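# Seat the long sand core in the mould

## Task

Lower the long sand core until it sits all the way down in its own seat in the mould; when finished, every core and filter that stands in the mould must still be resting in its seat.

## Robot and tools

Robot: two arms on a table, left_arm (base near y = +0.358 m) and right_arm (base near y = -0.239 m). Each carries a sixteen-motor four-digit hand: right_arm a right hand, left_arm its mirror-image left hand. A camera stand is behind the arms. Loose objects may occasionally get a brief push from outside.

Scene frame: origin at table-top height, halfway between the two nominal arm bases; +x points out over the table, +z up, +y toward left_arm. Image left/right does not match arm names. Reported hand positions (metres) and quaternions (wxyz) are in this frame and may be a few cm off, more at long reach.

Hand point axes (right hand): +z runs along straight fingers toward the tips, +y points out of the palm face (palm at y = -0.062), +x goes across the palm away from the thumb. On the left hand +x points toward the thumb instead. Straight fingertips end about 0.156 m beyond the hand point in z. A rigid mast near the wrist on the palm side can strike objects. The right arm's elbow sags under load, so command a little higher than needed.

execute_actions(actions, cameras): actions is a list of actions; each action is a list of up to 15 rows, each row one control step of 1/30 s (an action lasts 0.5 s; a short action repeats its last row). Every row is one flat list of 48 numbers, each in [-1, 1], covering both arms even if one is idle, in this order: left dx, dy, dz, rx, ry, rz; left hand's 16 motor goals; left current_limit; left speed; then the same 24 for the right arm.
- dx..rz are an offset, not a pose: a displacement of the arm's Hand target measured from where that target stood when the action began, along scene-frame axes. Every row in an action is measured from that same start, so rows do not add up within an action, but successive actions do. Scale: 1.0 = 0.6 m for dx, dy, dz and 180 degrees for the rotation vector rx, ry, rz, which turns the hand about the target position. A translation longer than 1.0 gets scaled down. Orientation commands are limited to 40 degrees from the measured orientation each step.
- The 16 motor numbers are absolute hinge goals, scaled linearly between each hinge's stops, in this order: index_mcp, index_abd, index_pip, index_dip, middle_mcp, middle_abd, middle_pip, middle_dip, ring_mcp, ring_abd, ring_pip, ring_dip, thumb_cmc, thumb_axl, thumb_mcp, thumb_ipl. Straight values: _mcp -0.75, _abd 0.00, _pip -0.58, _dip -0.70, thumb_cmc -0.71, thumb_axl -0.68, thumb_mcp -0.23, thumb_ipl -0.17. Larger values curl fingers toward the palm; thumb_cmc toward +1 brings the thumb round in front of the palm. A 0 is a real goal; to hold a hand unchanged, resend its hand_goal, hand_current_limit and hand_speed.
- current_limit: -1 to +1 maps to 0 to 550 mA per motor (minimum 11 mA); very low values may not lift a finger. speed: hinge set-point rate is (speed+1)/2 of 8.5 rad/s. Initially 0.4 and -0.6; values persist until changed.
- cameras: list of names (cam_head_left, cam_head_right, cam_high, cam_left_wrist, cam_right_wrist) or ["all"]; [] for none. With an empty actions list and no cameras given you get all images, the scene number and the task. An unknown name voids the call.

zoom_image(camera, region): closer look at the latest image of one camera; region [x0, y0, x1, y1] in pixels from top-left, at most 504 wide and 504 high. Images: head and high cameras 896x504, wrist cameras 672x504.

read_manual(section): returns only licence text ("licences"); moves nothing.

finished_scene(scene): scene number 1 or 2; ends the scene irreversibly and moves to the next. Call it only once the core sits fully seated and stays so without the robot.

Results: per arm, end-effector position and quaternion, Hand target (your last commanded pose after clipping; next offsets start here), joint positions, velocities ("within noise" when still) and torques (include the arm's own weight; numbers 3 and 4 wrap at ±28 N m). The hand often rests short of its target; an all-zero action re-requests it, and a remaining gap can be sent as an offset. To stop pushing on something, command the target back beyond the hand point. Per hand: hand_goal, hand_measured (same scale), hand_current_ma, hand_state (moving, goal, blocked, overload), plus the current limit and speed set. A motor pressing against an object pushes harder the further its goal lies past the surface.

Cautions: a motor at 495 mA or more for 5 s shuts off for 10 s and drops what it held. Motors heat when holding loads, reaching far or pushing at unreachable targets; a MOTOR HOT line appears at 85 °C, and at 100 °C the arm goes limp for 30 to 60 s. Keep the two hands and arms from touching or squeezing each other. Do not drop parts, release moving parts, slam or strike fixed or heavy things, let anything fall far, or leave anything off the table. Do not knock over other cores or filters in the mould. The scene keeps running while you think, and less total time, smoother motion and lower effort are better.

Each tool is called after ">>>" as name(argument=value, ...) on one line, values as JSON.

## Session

>>> execute_actions(actions=[])

>>> zoom_image(camera="cam_head_left", region=[310, 210, 570, 420])

>>> zoom_image(camera="cam_high", region=[320, 130, 520, 300])

Scene clock: 0.00 s.
left_arm: end_effector_position=(+0.2945, +0.3446, +0.2278) hand_goal=(-0.754, +0.000, -0.576, -0.696, -0.754, +0.000, -0.576, -0.696, -0.754, +0.000, -0.576, -0.696, -0.714, -0.678, -0.226, -0.168) hand_measured=(-0.754, +0.000, -0.576, -0.696, -0.754, +0.000, -0.576, -0.696, -0.754, +0.000, -0.576, -0.696, -0.714, -0.678, -0.226, -0.168) hand_current_ma=(+0, +0, +0, +0, +0, +0, +0, +0, +0, +0, +0, +0, +0, +0, +0, +0) hand_state=(goal, goal, goal, goal, goal, goal, goal, goal, goal, goal, goal, goal, goal, goal, goal, goal) hand_current_limit=0.40 hand_speed=-0.60 end_effector_quat_wxyz=(-0.171, +0.654, +0.663, +0.321) | right_arm: end_effector_position=(+0.6534, -0.5285, +0.3529) hand_goal=(-0.754, +0.000, -0.576, -0.696, -0.754, +0.000, -0.576, -0.696, -0.754, +0.000, -0.576, -0.696, -0.714, -0.678, -0.226, -0.168) hand_measured=(-0.754, +0.000, -0.576, -0.696, -0.754, +0.000, -0.576, -0.696, -0.754, +0.000, -0.576, -0.696, -0.714, -0.678, -0.226, -0.168) hand_current_ma=(+0, +0, +0, +0, +0, +0, +0, +0, +0, +0, +0, +0, +0, +0, +0, +0) hand_state=(goal, goal, goal, goal, goal, goal, goal, goal, goal, goal, goal, goal, goal, goal, goal, goal) hand_current_limit=0.40 hand_speed=-0.60 end_effector_quat_wxyz=(+0.246, +0.105, +0.962, +0.045)
Joint positions: left_arm=[-0.611 1.076 0.688 -1.482 -0.693 -0.753] | right_arm=[-0.666 1.953 2.164 -1.384 -0.32 -1.922]
Joint velocities: within noise
Joint torques (N m): no reading
Heat: left arm: hottest elbow 30 °C; right arm: hottest elbow 29 °C.
Hand target: left_arm +0.3001, +0.3406, +0.2360; -0.161, +0.652, +0.667, +0.323 | right_arm +0.6574, -0.5316, +0.3537; +0.250, +0.105, +0.962, +0.043
camera_calibration:
cam_left_wrist: T_world_to_cam=[[-0.580964, -0.541567, -0.607607, 0.461928], [-0.672591, -0.100969, 0.733093, 0.0220803], [-0.458369, 0.834572, -0.305594, 0.0422592], [0, 0, 0, 1]] pos_world=[0.302585, 0.217126, 0.277398]
cam_right_wrist: T_world_to_cam=[[0.797133, 0.40597, 0.446954, -0.42552], [-0.103884, -0.636982, 0.763847, -0.587355], [0.5948, -0.655319, -0.465585, -0.449582], [0, 0, 0, 1]] pos_world=[0.54559, -0.496006, 0.429519]

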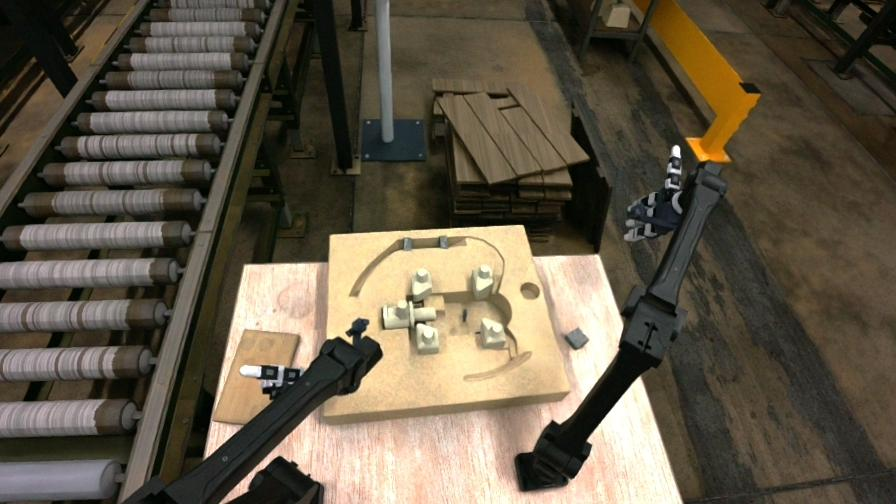

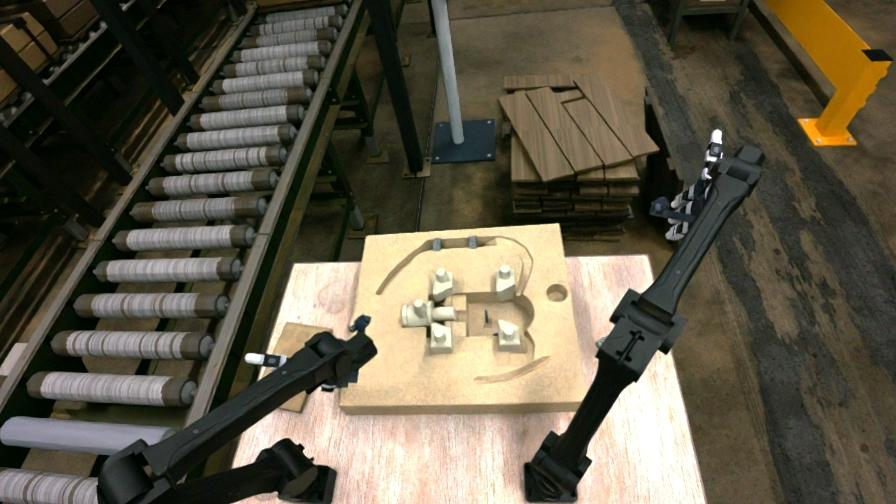

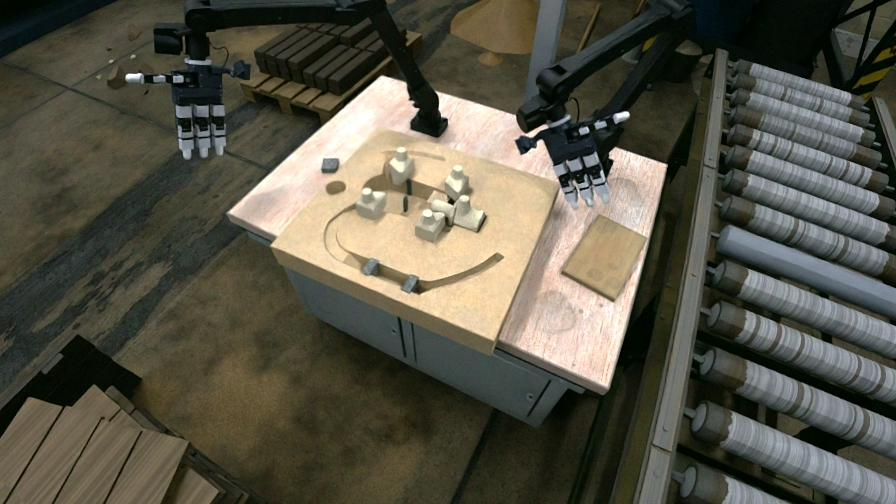

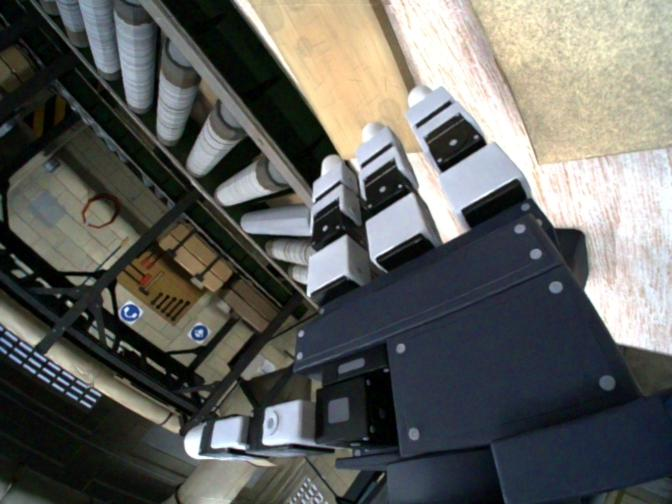

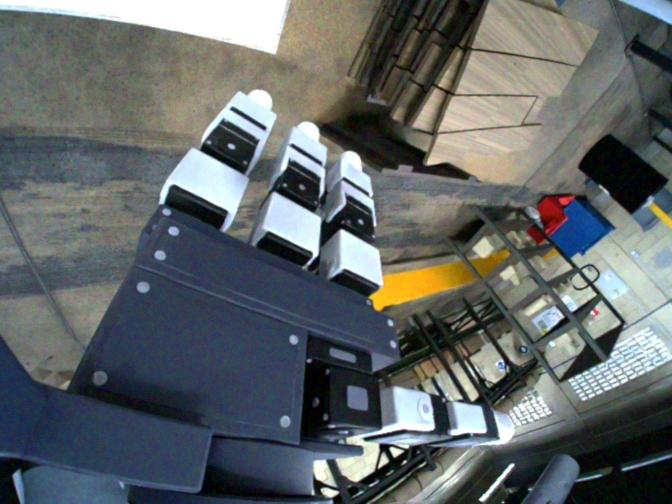

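Scaled by 1.938 from the camera's 896x504 image, which has a finer 1280x720 frame.

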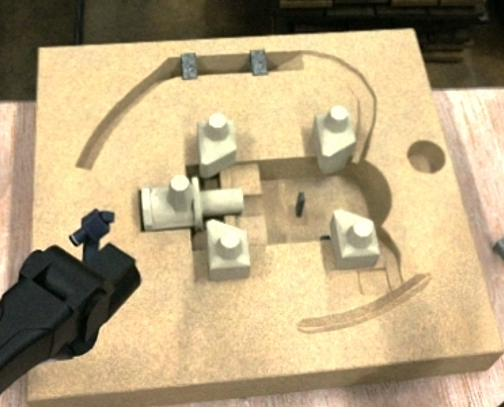

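Scaled by 2.520 from the camera's 896x504 image, which has a finer 1280x720 frame.

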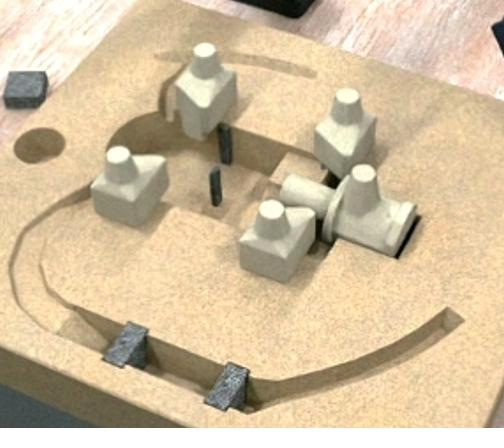

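>>> zoom_image(camera="cam_head_left", region=[375, 280, 445, 350])

>>> zoom_image(camera="cam_head_right", region=[395, 280, 465, 350])

>>> zoom_image(camera="cam_high", region=[425, 180, 495, 250])

Scaled by 7.200 from the camera's 896x504 image, which has a finer 1280x720 frame.

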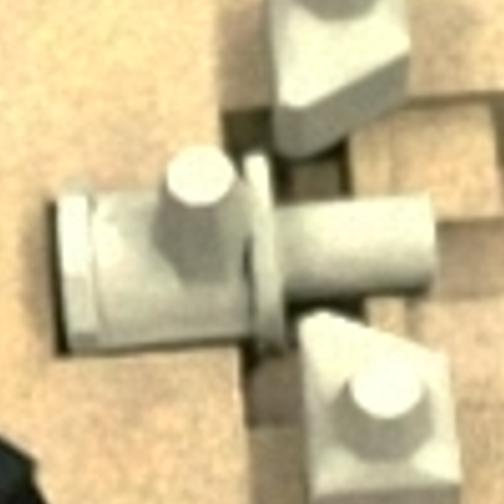

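Scaled by 7.200 from the camera's 896x504 image, which has a finer 1280x720 frame.

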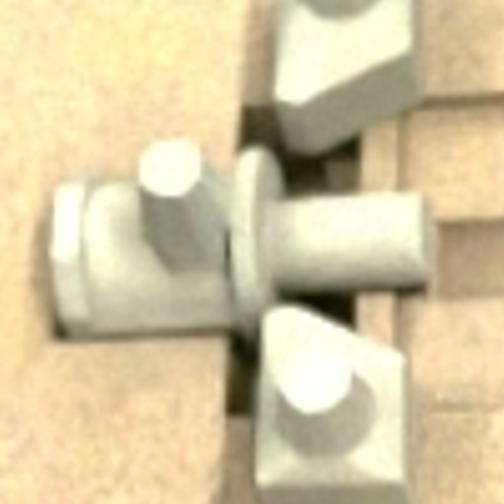

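Scaled by 7.200 from the camera's 896x504 image, which has a finer 1280x720 frame.

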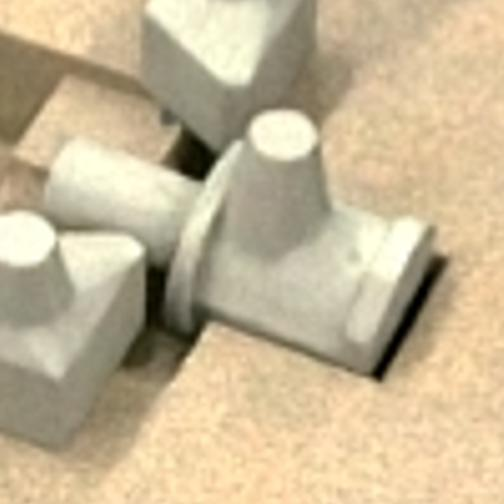

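>>> execute_actions(actions=[[[0.05,-0.05,0.15,-0.0743,0.0248,-0.0023,-0.754,0,-0.576,-0.696,-0.754,0,-0.576,-0.696,-0.754,0,-0.576,-0.696,-0.714,-0.678,-0.226,-0.168,0.4,-0.6,0,0,0,0,0,0,-0.754,0,-0.576,-0.696,-0.754,0,-0.576,-0.696,-0.754,0,-0.576,-0.696,-0.714,-0.678,-0.226,-0.168,0.4,-0.6]],[[0.13,-0.14,0.05,-0.0743,0.0248,-0.0023,-0.754,0,0.2,0,-0.754,0,-0.576,-0.696,-0.754,0,0.2,0,-0.714,-0.678,-0.226,-0.168,0.4,-0.6,0,0,0,0,0,0,-0.754,0,-0.576,-0.696,-0.754,0,-0.576,-0.696,-0.754,0,-0.576,-0.696,-0.714,-0.678,-0.226,-0.168,0.4,-0.6]],[[0.13,-0.17,0,-0.0743,0.0248,-0.0023,-0.754,0,0.737,0.609,-0.754,0,-0.576,-0.696,-0.754,0,0.737,0.609,-0.714,-0.678,-0.226,-0.168,0.4,-0.6,0,0,0,0,0,0,-0.754,0,-0.576,-0.696,-0.754,0,-0.576,-0.696,-0.754,0,-0.576,-0.696,-0.714,-0.678,-0.226,-0.168,0.4,-0.6]],[[0.08,-0.17,0,0,0,0,-0.754,0,0.737,0.609,-0.754,0,-0.576,-0.696,-0.754,0,0.737,0.609,-0.714,-0.678,-0.226,-0.168,0.4,-0.6,0,0,0,0,0,0,-0.754,0,-0.576,-0.696,-0.754,0,-0.576,-0.696,-0.754,0,-0.576,-0.696,-0.714,-0.678,-0.226,-0.168,0.4,-0.6]]], cameras=["cam_head_left","cam_left_wrist"])

>>> zoom_image(camera="cam_left_wrist", region=[260, 0, 440, 180])

Scene clock: 31.53 s.
left_arm: end_effector_position=(+0.5204, +0.0231, +0.3352) hand_goal=(-0.754, +0.000, +0.736, +0.608, -0.754, +0.000, -0.576, -0.696, -0.754, +0.000, +0.736, +0.608, -0.714, -0.678, -0.226, -0.168) hand_measured=(-0.756, +0.000, +0.730, +0.606, -0.754, +0.000, -0.576, -0.696, -0.756, +0.000, +0.730, +0.606, -0.716, -0.678, -0.222, -0.168) hand_current_ma=(-3, +0, -13, -4, +1, +0, -1, +0, -3, +0, -13, -4, -2, +1, +8, +0) hand_state=(goal, goal, goal, goal, goal, goal, goal, goal, goal, goal, goal, goal, goal, goal, goal, goal) hand_current_limit=0.40 hand_speed=-0.60 end_effector_quat_wxyz=(+0.013, +0.717, +0.697, +0.004) | right_arm: end_effector_position=(+0.6534, -0.5285, +0.3529) hand_goal=(-0.754, +0.000, -0.576, -0.696, -0.754, +0.000, -0.576, -0.696, -0.754, +0.000, -0.576, -0.696, -0.714, -0.678, -0.226, -0.168) hand_measured=(-0.754, +0.000, -0.576, -0.696, -0.754, +0.000, -0.576, -0.696, -0.754, +0.000, -0.576, -0.696, -0.714, -0.678, -0.224, -0.168) hand_current_ma=(+0, +0, +0, +0, +0, +0, +0, +0, +0, +0, +0, +0, +0, +0, +2, +0) hand_state=(goal, goal, goal, goal, goal, goal, goal, goal, goal, goal, goal, goal, goal, goal, goal, goal) hand_current_limit=0.40 hand_speed=-0.60 end_effector_quat_wxyz=(+0.246, +0.105, +0.962, +0.045)
Joint positions: left_arm=[-0.658 1.828 1.982 -1.699 -0.006 -0.647] | right_arm=[-0.666 1.953 2.164 -1.384 -0.32 -1.922]
Joint torques (N m): left_arm=[-1.61 -15.62 12.79 0.18 -0.24 -0.25] | right_arm=[-1.38 -15.44 9.81 1.51 -0.49 -0.03]
Heat: left arm: hottest elbow 37 °C; right arm: hottest elbow 33 °C.
Hand target: left_arm +0.5341, +0.0227, +0.3560; +0.000, +0.707, +0.707, +0.000 | right_arm +0.6574, -0.5316, +0.3537; +0.250, +0.105, +0.962, +0.043
Off the commanded pose: left_arm 0.025 m, 2 deg | right_arm 0.005 m, 1 deg.
joint sent to its limit (left arm) — joint 4 (wrist pitch), lower limit. The joint targets are off in orientation, not in position.
camera_calibration:
cam_left_wrist: T_world_to_cam=[[-0.679405, -0.733694, 0.0100555, 0.332847], [-0.507363, 0.479632, 0.715916, -0.0308295], [-0.530087, 0.481295, -0.698114, 0.623942], [0, 0, 0, 1]] pos_world=[0.54124, -0.0413053, 0.454307]
Images, in order (width x height): cam_head_left 896x504, cam_left_wrist 672x504.

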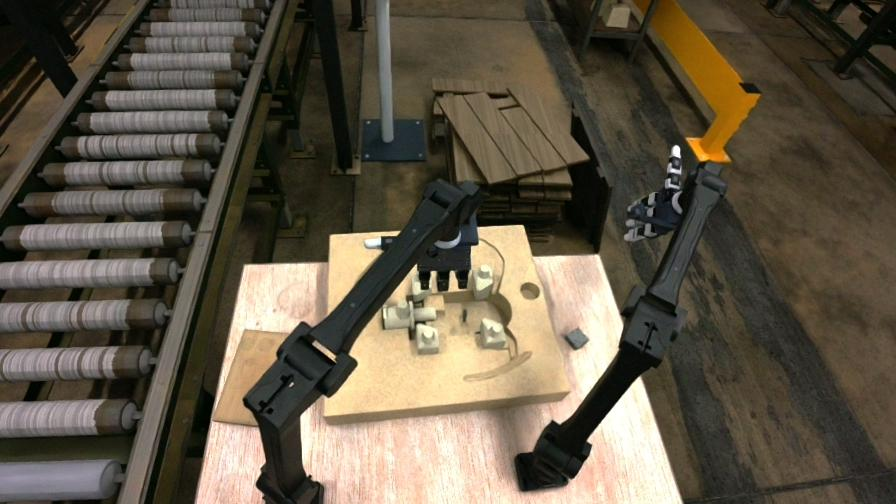

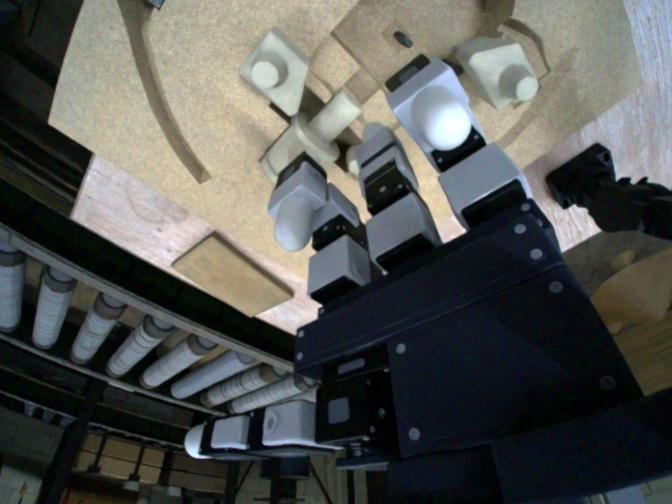

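Scaled by 2.800 from the camera's 672x504 image, which has a finer 960x720 frame.

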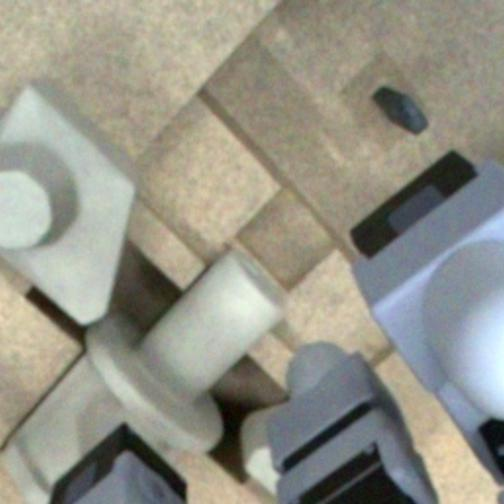

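>>> execute_actions(actions=[[[0,-0.035,-0.11,0,0,0,-0.754,0,0.737,0.609,-0.754,0,-0.576,-0.696,-0.754,0,0.737,0.609,-0.714,-0.678,-0.226,-0.168,0.4,-0.6,0,0,0,0,0,0,-0.754,0,-0.576,-0.696,-0.754,0,-0.576,-0.696,-0.754,0,-0.576,-0.696,-0.714,-0.678,-0.226,-0.168,0.4,-0.6]],[[0,0,-0.11,0,0,0,-0.754,0,0.737,0.609,-0.754,0,-0.576,-0.696,-0.754,0,0.737,0.609,-0.714,-0.678,-0.226,-0.168,0.4,-0.6,0,0,0,0,0,0,-0.754,0,-0.576,-0.696,-0.754,0,-0.576,-0.696,-0.754,0,-0.576,-0.696,-0.714,-0.678,-0.226,-0.168,0.4,-0.6]]], cameras=["cam_head_left","cam_left_wrist","cam_high"])

>>> zoom_image(camera="cam_left_wrist", region=[260, 20, 420, 180])

>>> zoom_image(camera="cam_high", region=[410, 170, 480, 240])

Scene clock: 43.77 s.
left_arm: end_effector_position=(+0.5367, +0.0082, +0.2301) hand_goal=(-0.754, +0.000, +0.736, +0.608, -0.754, +0.000, -0.576, -0.696, -0.754, +0.000, +0.736, +0.608, -0.714, -0.678, -0.226, -0.168) hand_measured=(-0.756, +0.000, +0.730, +0.606, -0.754, +0.000, -0.576, -0.696, -0.756, +0.000, +0.730, +0.606, -0.716, -0.678, -0.222, -0.168) hand_current_ma=(-3, +0, -12, -4, +1, +0, -1, +0, -3, +0, -12, -4, -2, +1, +8, +0) hand_state=(goal, goal, goal, goal, goal, goal, goal, goal, goal, goal, goal, goal, goal, goal, goal, goal) hand_current_limit=0.40 hand_speed=-0.60 end_effector_quat_wxyz=(+0.000, +0.707, +0.707, +0.001) | right_arm: end_effector_position=(+0.6534, -0.5285, +0.3529) hand_goal=(-0.754, +0.000, -0.576, -0.696, -0.754, +0.000, -0.576, -0.696, -0.754, +0.000, -0.576, -0.696, -0.714, -0.678, -0.226, -0.168) hand_measured=(-0.754, +0.000, -0.576, -0.696, -0.754, +0.000, -0.576, -0.696, -0.754, +0.000, -0.576, -0.696, -0.714, -0.678, -0.224, -0.168) hand_current_ma=(+0, +0, +0, +0, +0, +0, +0, +0, +0, +0, +0, +0, +0, +0, +2, +0) hand_state=(goal, goal, goal, goal, goal, goal, goal, goal, goal, goal, goal, goal, goal, goal, goal, goal) hand_current_limit=0.40 hand_speed=-0.60 end_effector_quat_wxyz=(+0.246, +0.105, +0.962, +0.045)
Joint positions: left_arm=[-0.661 1.908 1.828 -1.49 -0.002 -0.679] | right_arm=[-0.666 1.953 2.164 -1.384 -0.32 -1.922]
Joint torques (N m): left_arm=[-3.49 -17.2 7.9 0.87 -0.03 -0.21] | right_arm=[-1.55 -15.33 9.72 1.85 -0.53 0.03]
Heat: left arm: hottest elbow 41 °C; right arm: hottest elbow 34 °C.
Hand target: left_arm +0.5341, +0.0016, +0.2242; +0.000, +0.707, +0.707, +0.000 | right_arm +0.6574, -0.5316, +0.3537; +0.250, +0.105, +0.962, +0.043
Off the commanded pose: left_arm 0.009 m, 0 deg | right_arm 0.005 m, 1 deg.
camera_calibration:
cam_left_wrist: T_world_to_cam=[[-0.657629, -0.753178, 0.0157282, 0.321289], [-0.50415, 0.455515, 0.733716, 0.0542178], [-0.559783, 0.474583, -0.679275, 0.578061], [0, 0, 0, 1]] pos_world=[0.562211, -0.0570473, 0.347828]
Images, in order (width x height): cam_head_left 896x504, cam_high 896x504, cam_left_wrist 672x504.

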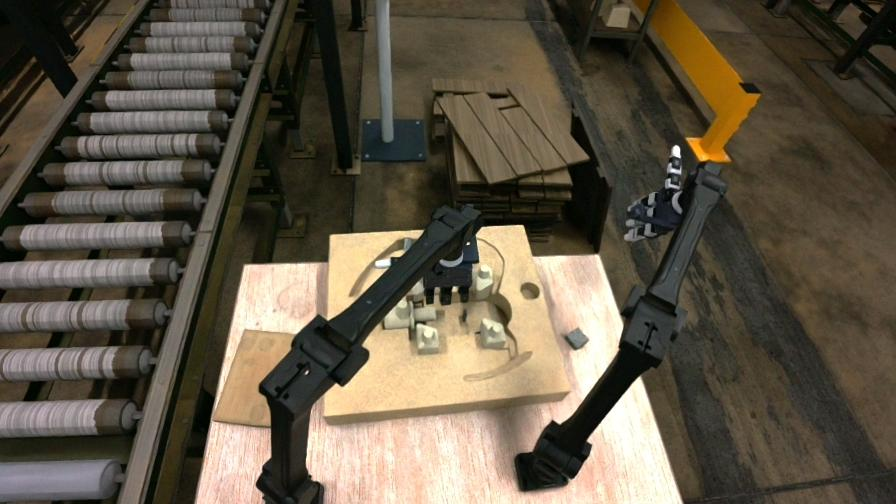

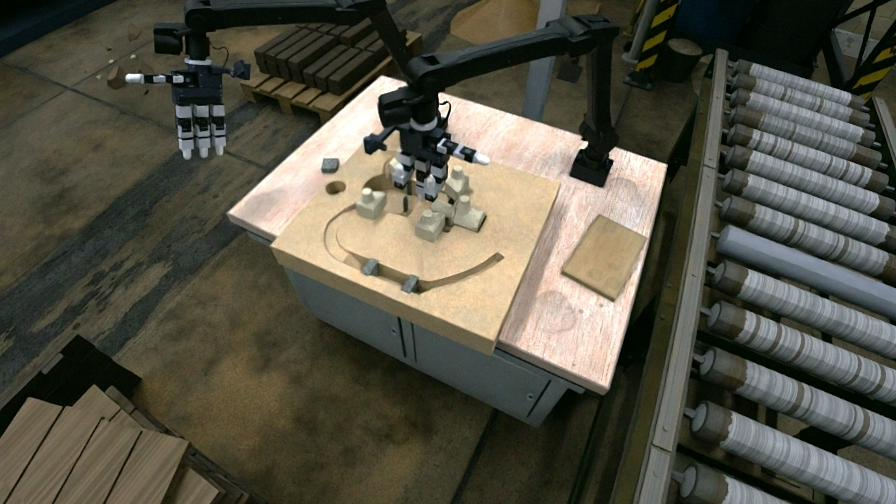

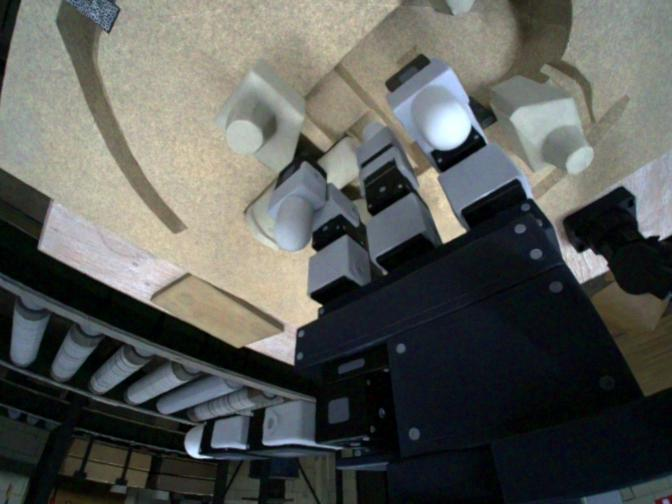

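Scaled by 3.150 from the camera's 672x504 image, which has a finer 960x720 frame.

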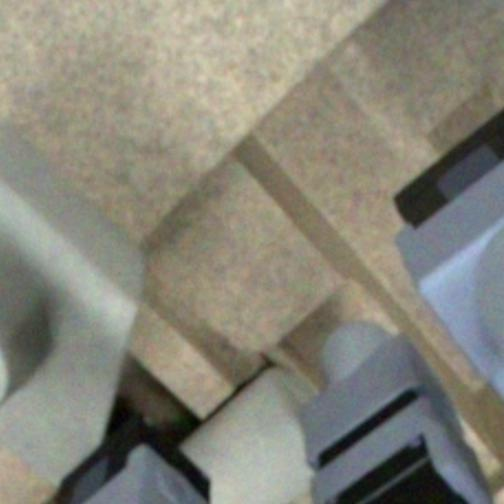

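Scaled by 7.200 from the camera's 896x504 image, which has a finer 1280x720 frame.

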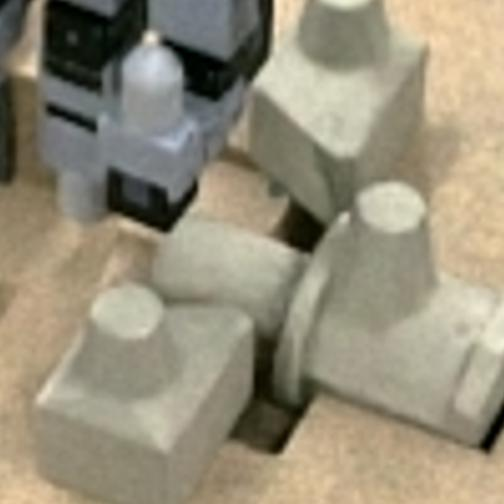

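>>> execute_actions(actions=[[[-0.017,0,-0.03,0,0,0,-0.754,0,0.737,0.609,-0.754,0,-0.576,-0.696,-0.754,0,0.737,0.609,-0.714,-0.678,-0.226,-0.168,0.4,-0.6,0,0,0,0,0,0,-0.754,0,-0.576,-0.696,-0.754,0,-0.576,-0.696,-0.754,0,-0.576,-0.696,-0.714,-0.678,-0.226,-0.168,0.4,-0.6]]], cameras=["cam_left_wrist","cam_high"])

>>> zoom_image(camera="cam_left_wrist", region=[280, 60, 420, 200])

Scene clock: 50.57 s.
left_arm: end_effector_position=(+0.5282, +0.0064, +0.2044) hand_goal=(-0.754, +0.000, +0.736, +0.608, -0.754, +0.000, -0.576, -0.696, -0.754, +0.000, +0.736, +0.608, -0.714, -0.678, -0.226, -0.168) hand_measured=(-0.756, +0.000, +0.730, +0.606, -0.754, +0.000, -0.576, -0.696, -0.756, +0.000, +0.730, +0.606, -0.716, -0.678, -0.222, -0.168) hand_current_ma=(-3, +0, -12, -4, +1, +0, -1, +0, -3, +0, -12, -4, -2, +1, +8, +0) hand_state=(goal, goal, goal, goal, goal, goal, goal, goal, goal, goal, goal, goal, goal, goal, goal, goal) hand_current_limit=0.40 hand_speed=-0.60 end_effector_quat_wxyz=(-0.005, +0.708, +0.707, +0.000) | right_arm: end_effector_position=(+0.6534, -0.5285, +0.3529) hand_goal=(-0.754, +0.000, -0.576, -0.696, -0.754, +0.000, -0.576, -0.696, -0.754, +0.000, -0.576, -0.696, -0.714, -0.678, -0.226, -0.168) hand_measured=(-0.754, +0.000, -0.576, -0.696, -0.754, +0.000, -0.576, -0.696, -0.754, +0.000, -0.576, -0.696, -0.714, -0.678, -0.224, -0.168) hand_current_ma=(+0, +0, +0, +0, +0, +0, +0, +0, +0, +0, +0, +0, +0, +0, +2, +0) hand_state=(goal, goal, goal, goal, goal, goal, goal, goal, goal, goal, goal, goal, goal, goal, goal, goal) hand_current_limit=0.40 hand_speed=-0.60 end_effector_quat_wxyz=(+0.246, +0.105, +0.962, +0.045)
Joint positions: left_arm=[-0.673 1.908 1.761 -1.435 -0.002 -0.69] | right_arm=[-0.666 1.953 2.164 -1.384 -0.32 -1.922]
Joint torques (N m): left_arm=[-3.19 -18.14 7.6 0.84 -0.04 -0.23] | right_arm=[-1.85 -15.68 9.88 1.61 -0.52 -0.01]
Heat: left arm: hottest elbow 41 °C; right arm: hottest elbow 34 °C.
Hand target: left_arm +0.5239, +0.0017, +0.2059; +0.000, +0.707, +0.707, +0.000 | right_arm +0.6574, -0.5316, +0.3537; +0.250, +0.105, +0.962, +0.043
Off the commanded pose: left_arm 0.007 m, 1 deg | right_arm 0.005 m, 1 deg.
camera_calibration:
cam_left_wrist: T_world_to_cam=[[-0.658365, -0.752528, 0.0160381, 0.315093], [-0.497364, 0.450926, 0.741144, 0.0645431], [-0.564963, 0.479967, -0.671155, 0.557672], [0, 0, 0, 1]] pos_world=[0.554612, -0.059652, 0.321395]
Images, in order (width x height): cam_high 896x504, cam_left_wrist 672x504.

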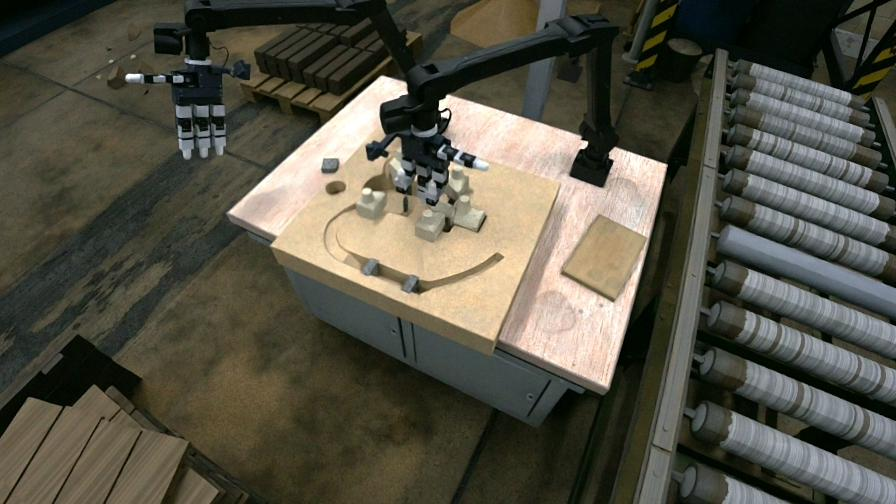

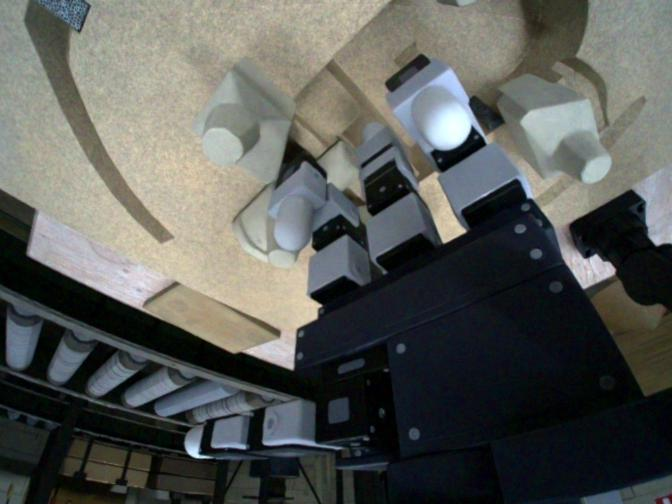

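Scaled by 3.600 from the camera's 672x504 image, which has a finer 960x720 frame.

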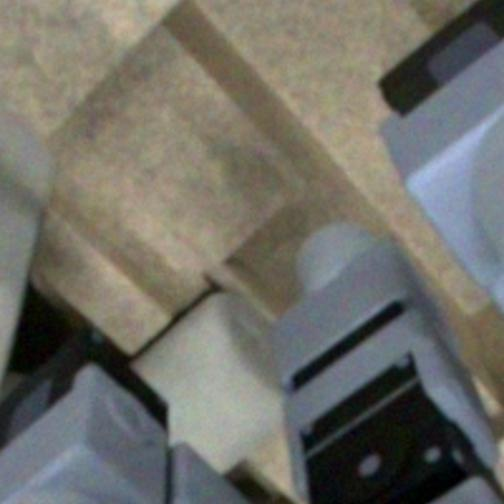

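>>> execute_actions(actions=[[[0.0,0.045,0,0,0,0,-0.754,0,0.737,0.609,-0.754,0,-0.576,-0.696,-0.754,0,0.737,0.609,-0.714,-0.678,-0.226,-0.168,0.7,-0.6,0,0,0,0,0,0,-0.754,0,-0.576,-0.696,-0.754,0,-0.576,-0.696,-0.754,0,-0.576,-0.696,-0.714,-0.678,-0.226,-0.168,0.4,-0.6]]])

>>> execute_actions(actions=[[[0.0,0.025,0,0,0,0,-0.754,0,0.737,0.609,-0.754,0,-0.576,-0.696,-0.754,0,0.737,0.609,-0.714,-0.678,-0.226,-0.168,0.7,-0.6,0,0,0,0,0,0,-0.754,0,-0.576,-0.696,-0.754,0,-0.576,-0.696,-0.754,0,-0.576,-0.696,-0.714,-0.678,-0.226,-0.168,0.4,-0.6]]], cameras=["cam_left_wrist","cam_high"])

>>> zoom_image(camera="cam_left_wrist", region=[280, 60, 420, 200])

>>> zoom_image(camera="cam_high", region=[425, 180, 495, 250])

Scene clock: 57.27 s.
left_arm: end_effector_position=(+0.5203, +0.0193, +0.1954) hand_goal=(-0.754, +0.000, +0.736, +0.608, -0.754, +0.000, -0.576, -0.696, -0.754, +0.000, +0.736, +0.608, -0.714, -0.678, -0.226, -0.168) hand_measured=(-0.756, +0.000, +0.730, +0.606, -0.754, +0.008, -0.576, -0.696, -0.756, +0.000, +0.730, +0.606, -0.716, -0.678, -0.222, -0.168) hand_current_ma=(-3, +0, -12, -4, +1, +14, -1, +0, -3, +0, -12, -4, -2, +1, +8, +0) hand_state=(goal, goal, goal, goal, goal, goal, goal, goal, goal, goal, goal, goal, goal, goal, goal, goal) hand_current_limit=0.70 hand_speed=-0.60 end_effector_quat_wxyz=(-0.011, +0.708, +0.706, -0.002) | right_arm: end_effector_position=(+0.6534, -0.5285, +0.3529) hand_goal=(-0.754, +0.000, -0.576, -0.696, -0.754, +0.000, -0.576, -0.696, -0.754, +0.000, -0.576, -0.696, -0.714, -0.678, -0.226, -0.168) hand_measured=(-0.754, +0.000, -0.576, -0.696, -0.754, +0.000, -0.576, -0.696, -0.754, +0.000, -0.576, -0.696, -0.714, -0.678, -0.224, -0.168) hand_current_ma=(+0, +0, +0, +0, +0, +0, +0, +0, +0, +0, +0, +0, +0, +0, +2, +0) hand_state=(goal, goal, goal, goal, goal, goal, goal, goal, goal, goal, goal, goal, goal, goal, goal, goal) hand_current_limit=0.40 hand_speed=-0.60 end_effector_quat_wxyz=(+0.246, +0.105, +0.962, +0.045)
Joint positions: left_arm=[-0.663 1.879 1.697 -1.41 0.001 -0.678] | right_arm=[-0.666 1.953 2.164 -1.384 -0.32 -1.922]
Joint torques (N m): left_arm=[-1.61 -19.02 7.21 0.77 -0.14 -0.04] | right_arm=[-1.9 -15.33 9.84 1.55 -0.52 0.01]
Heat: left arm: hottest elbow 39 °C; right arm: hottest elbow 34 °C.
Hand target: left_arm +0.5240, +0.0285, +0.2061; +0.000, +0.707, +0.707, +0.000 | right_arm +0.6574, -0.5316, +0.3537; +0.250, +0.105, +0.962, +0.043
Off the commanded pose: left_arm 0.015 m, 1 deg | right_arm 0.005 m, 1 deg.

Scene clock: 57.97 s.
left_arm: end_effector_position=(+0.5198, +0.0280, +0.1984) hand_goal=(-0.754, +0.000, +0.736, +0.608, -0.754, +0.000, -0.576, -0.696, -0.754, +0.000, +0.736, +0.608, -0.714, -0.678, -0.226, -0.168) hand_measured=(-0.756, +0.000, +0.730, +0.606, -0.756, +0.028, -0.576, -0.696, -0.756, +0.000, +0.730, +0.606, -0.716, -0.678, -0.222, -0.168) hand_current_ma=(-3, +0, -12, -4, -5, +64, -1, +0, -3, +0, -12, -4, -2, +1, +8, +0) hand_state=(goal, goal, goal, goal, goal, blocked, goal, goal, goal, goal, goal, goal, goal, goal, goal, goal) hand_current_limit=0.70 hand_speed=-0.60 end_effector_quat_wxyz=(-0.003, +0.711, +0.703, -0.005) | right_arm: end_effector_position=(+0.6534, -0.5285, +0.3529) hand_goal=(-0.754, +0.000, -0.576, -0.696, -0.754, +0.000, -0.576, -0.696, -0.754, +0.000, -0.576, -0.696, -0.714, -0.678, -0.226, -0.168) hand_measured=(-0.754, +0.000, -0.576, -0.696, -0.754, +0.000, -0.576, -0.696, -0.754, +0.000, -0.576, -0.696, -0.714, -0.678, -0.224, -0.168) hand_current_ma=(+0, +0, +0, +0, +0, +0, +0, +0, +0, +0, +0, +0, +0, +0, +2, +0) hand_state=(goal, goal, goal, goal, goal, goal, goal, goal, goal, goal, goal, goal, goal, goal, goal, goal) hand_current_limit=0.40 hand_speed=-0.60 end_effector_quat_wxyz=(+0.246, +0.105, +0.962, +0.045)
Joint positions: left_arm=[-0.649 1.852 1.665 -1.392 0.009 -0.656] | right_arm=[-0.666 1.953 2.164 -1.384 -0.32 -1.922]
Joint torques (N m): left_arm=[-0.56 -18.61 7.02 0.54 -0.4 -0.03] | right_arm=[-1.44 -14.74 9.55 1.59 -0.48 0]
Heat: left arm: hottest elbow 39 °C; right arm: hottest elbow 35 °C.
Hand target: left_arm +0.5238, +0.0436, +0.2060; +0.000, +0.707, +0.707, +0.000 | right_arm +0.6574, -0.5316, +0.3537; +0.250, +0.105, +0.962, +0.043
Off the commanded pose: left_arm 0.018 m, 1 deg | right_arm 0.005 m, 1 deg.
camera_calibration:
cam_left_wrist: T_world_to_cam=[[-0.665304, -0.7461, 0.0265598, 0.327262], [-0.489693, 0.462965, 0.738827, 0.051275], [-0.563535, 0.478538, -0.673372, 0.538308], [0, 0, 0, 1]] pos_world=[0.546193, -0.0371697, 0.315906]
Images, in order (width x height): cam_high 896x504, cam_left_wrist 672x504.

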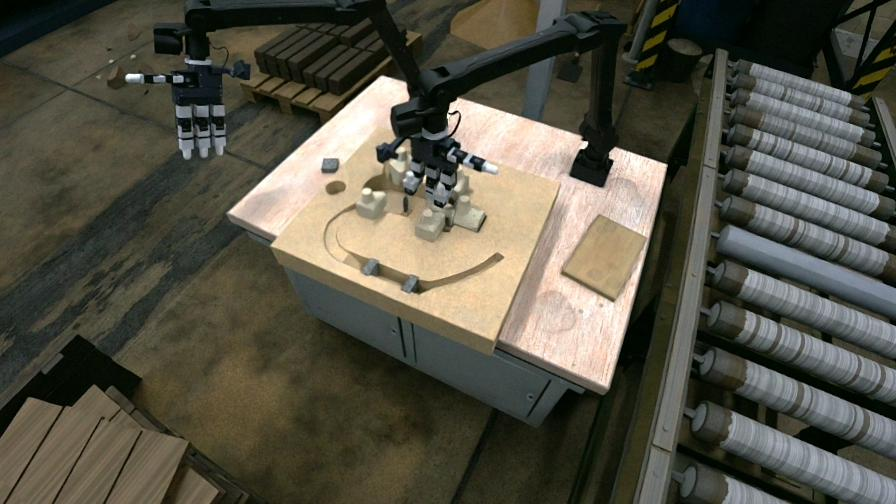

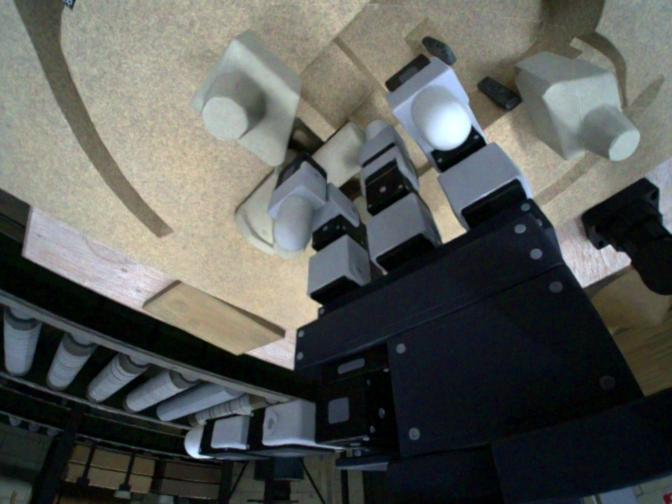

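Scaled by 3.600 from the camera's 672x504 image, which has a finer 960x720 frame.

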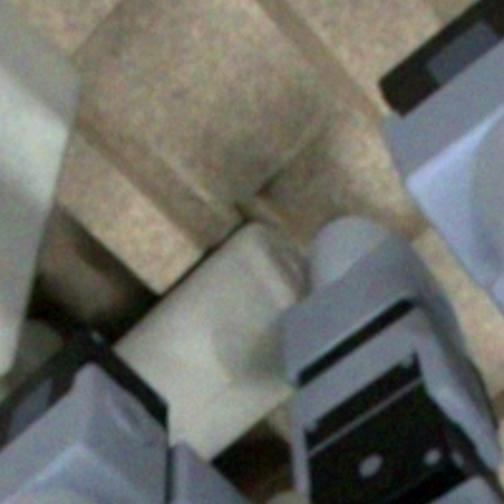

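Scaled by 7.200 from the camera's 896x504 image, which has a finer 1280x720 frame.

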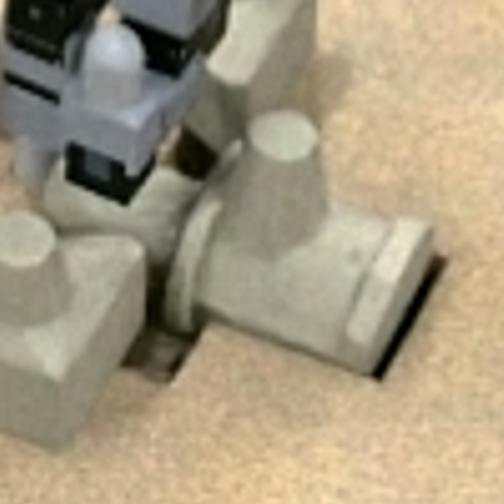

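>>> execute_actions(actions=[[[0.02,-0.01,0,0,0,0,-0.754,0,0.737,0.609,-0.754,0,-0.576,-0.696,-0.754,0,0.737,0.609,-0.714,-0.678,-0.226,-0.168,0.7,-0.6,0,0,0,0,0,0,-0.754,0,-0.576,-0.696,-0.754,0,-0.576,-0.696,-0.754,0,-0.576,-0.696,-0.714,-0.678,-0.226,-0.168,0.4,-0.6]],[[0.0,0.025,0,0,0,0,-0.754,0,0.737,0.609,-0.754,0,-0.576,-0.696,-0.754,0,0.737,0.609,-0.714,-0.678,-0.226,-0.168,0.7,-0.6,0,0,0,0,0,0,-0.754,0,-0.576,-0.696,-0.754,0,-0.576,-0.696,-0.754,0,-0.576,-0.696,-0.714,-0.678,-0.226,-0.168,0.4,-0.6]]], cameras=["cam_left_wrist","cam_high"])

>>> zoom_image(camera="cam_left_wrist", region=[280, 60, 420, 200])

>>> zoom_image(camera="cam_high", region=[425, 180, 495, 250])

Scene clock: 68.83 s.
left_arm: end_effector_position=(+0.5229, +0.0304, +0.1977) hand_goal=(-0.754, +0.000, +0.736, +0.608, -0.754, +0.000, -0.576, -0.696, -0.754, +0.000, +0.736, +0.608, -0.714, -0.678, -0.226, -0.168) hand_measured=(-0.756, +0.000, +0.730, +0.606, -0.770, +0.044, -0.582, -0.698, -0.756, +0.000, +0.730, +0.606, -0.716, -0.678, -0.222, -0.168) hand_current_ma=(-3, +0, -12, -4, -45, +116, -14, -2, -3, +0, -12, -4, -2, +1, +8, +0) hand_state=(goal, goal, goal, goal, goal, blocked, goal, goal, goal, goal, goal, goal, goal, goal, goal, goal) hand_current_limit=0.70 hand_speed=-0.60 end_effector_quat_wxyz=(-0.003, +0.716, +0.698, -0.010) | right_arm: end_effector_position=(+0.6534, -0.5285, +0.3529) hand_goal=(-0.754, +0.000, -0.576, -0.696, -0.754, +0.000, -0.576, -0.696, -0.754, +0.000, -0.576, -0.696, -0.714, -0.678, -0.226, -0.168) hand_measured=(-0.754, +0.000, -0.576, -0.696, -0.754, +0.000, -0.576, -0.696, -0.754, +0.000, -0.576, -0.696, -0.714, -0.678, -0.224, -0.168) hand_current_ma=(+0, +0, +0, +0, +0, +0, +0, +0, +0, +0, +0, +0, +0, +0, +2, +0) hand_state=(goal, goal, goal, goal, goal, goal, goal, goal, goal, goal, goal, goal, goal, goal, goal, goal) hand_current_limit=0.40 hand_speed=-0.60 end_effector_quat_wxyz=(+0.246, +0.105, +0.962, +0.045)
Joint positions: left_arm=[-0.638 1.852 1.665 -1.392 0.018 -0.631] | right_arm=[-0.666 1.953 2.164 -1.384 -0.32 -1.922]
Joint torques (N m): left_arm=[-0.32 -17.49 8.18 0.35 -0.82 -0.03] | right_arm=[-1.2 -15.5 9.76 1.44 -0.53 0.03]
Heat: left arm: hottest elbow 38 °C; right arm: hottest elbow 35 °C.
Hand target: left_arm +0.5359, +0.0527, +0.2060; +0.000, +0.707, +0.707, +0.000 | right_arm +0.6574, -0.5316, +0.3537; +0.250, +0.105, +0.962, +0.043
Off the commanded pose: left_arm 0.027 m, 2 deg | right_arm 0.005 m, 1 deg.
camera_calibration:
cam_left_wrist: T_world_to_cam=[[-0.67551, -0.736441, 0.0366079, 0.334086], [-0.478702, 0.475776, 0.73789, 0.0462698], [-0.56083, 0.480928, -0.673927, 0.537125], [0, 0, 0, 1]] pos_world=[0.549064, -0.0342978, 0.315611]
Images, in order (width x height): cam_high 896x504, cam_left_wrist 672x504.

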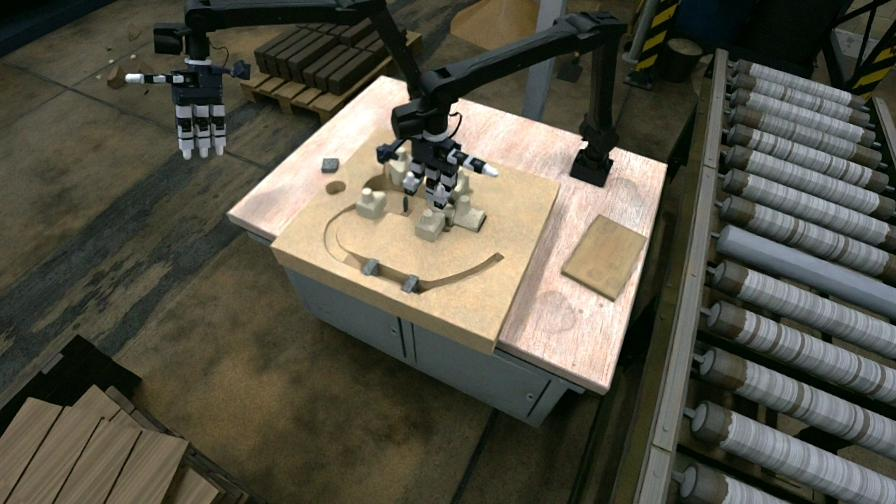

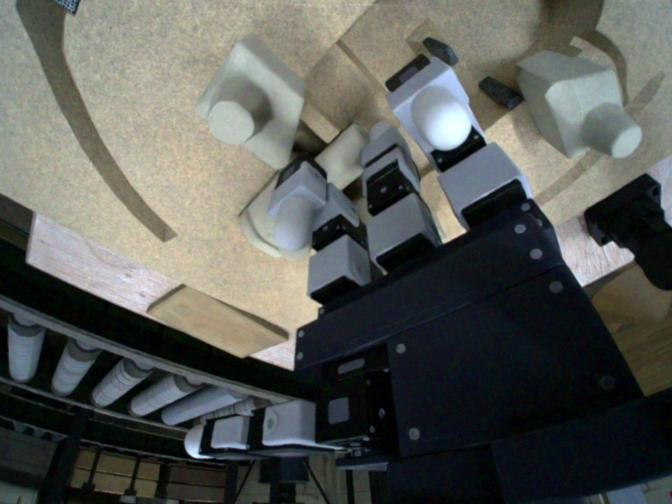

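Scaled by 3.600 from the camera's 672x504 image, which has a finer 960x720 frame.

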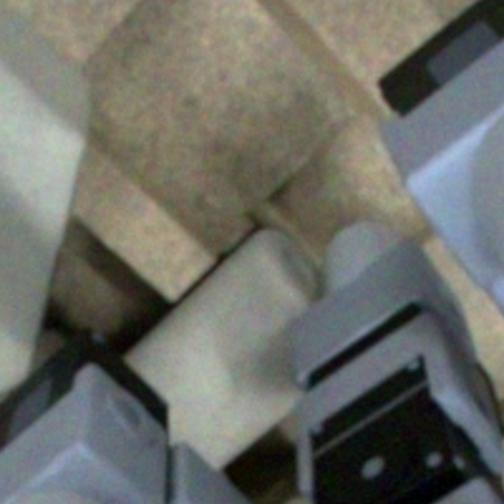

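Scaled by 7.200 from the camera's 896x504 image, which has a finer 1280x720 frame.

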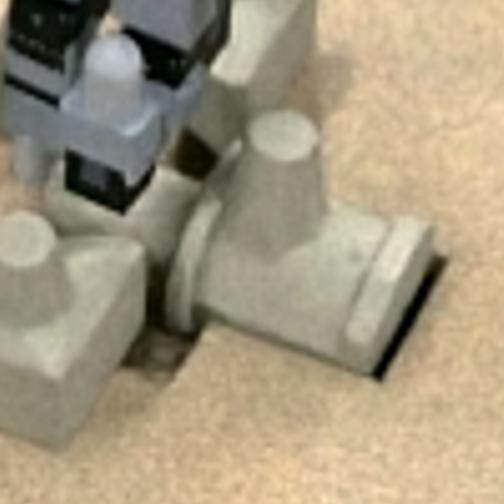

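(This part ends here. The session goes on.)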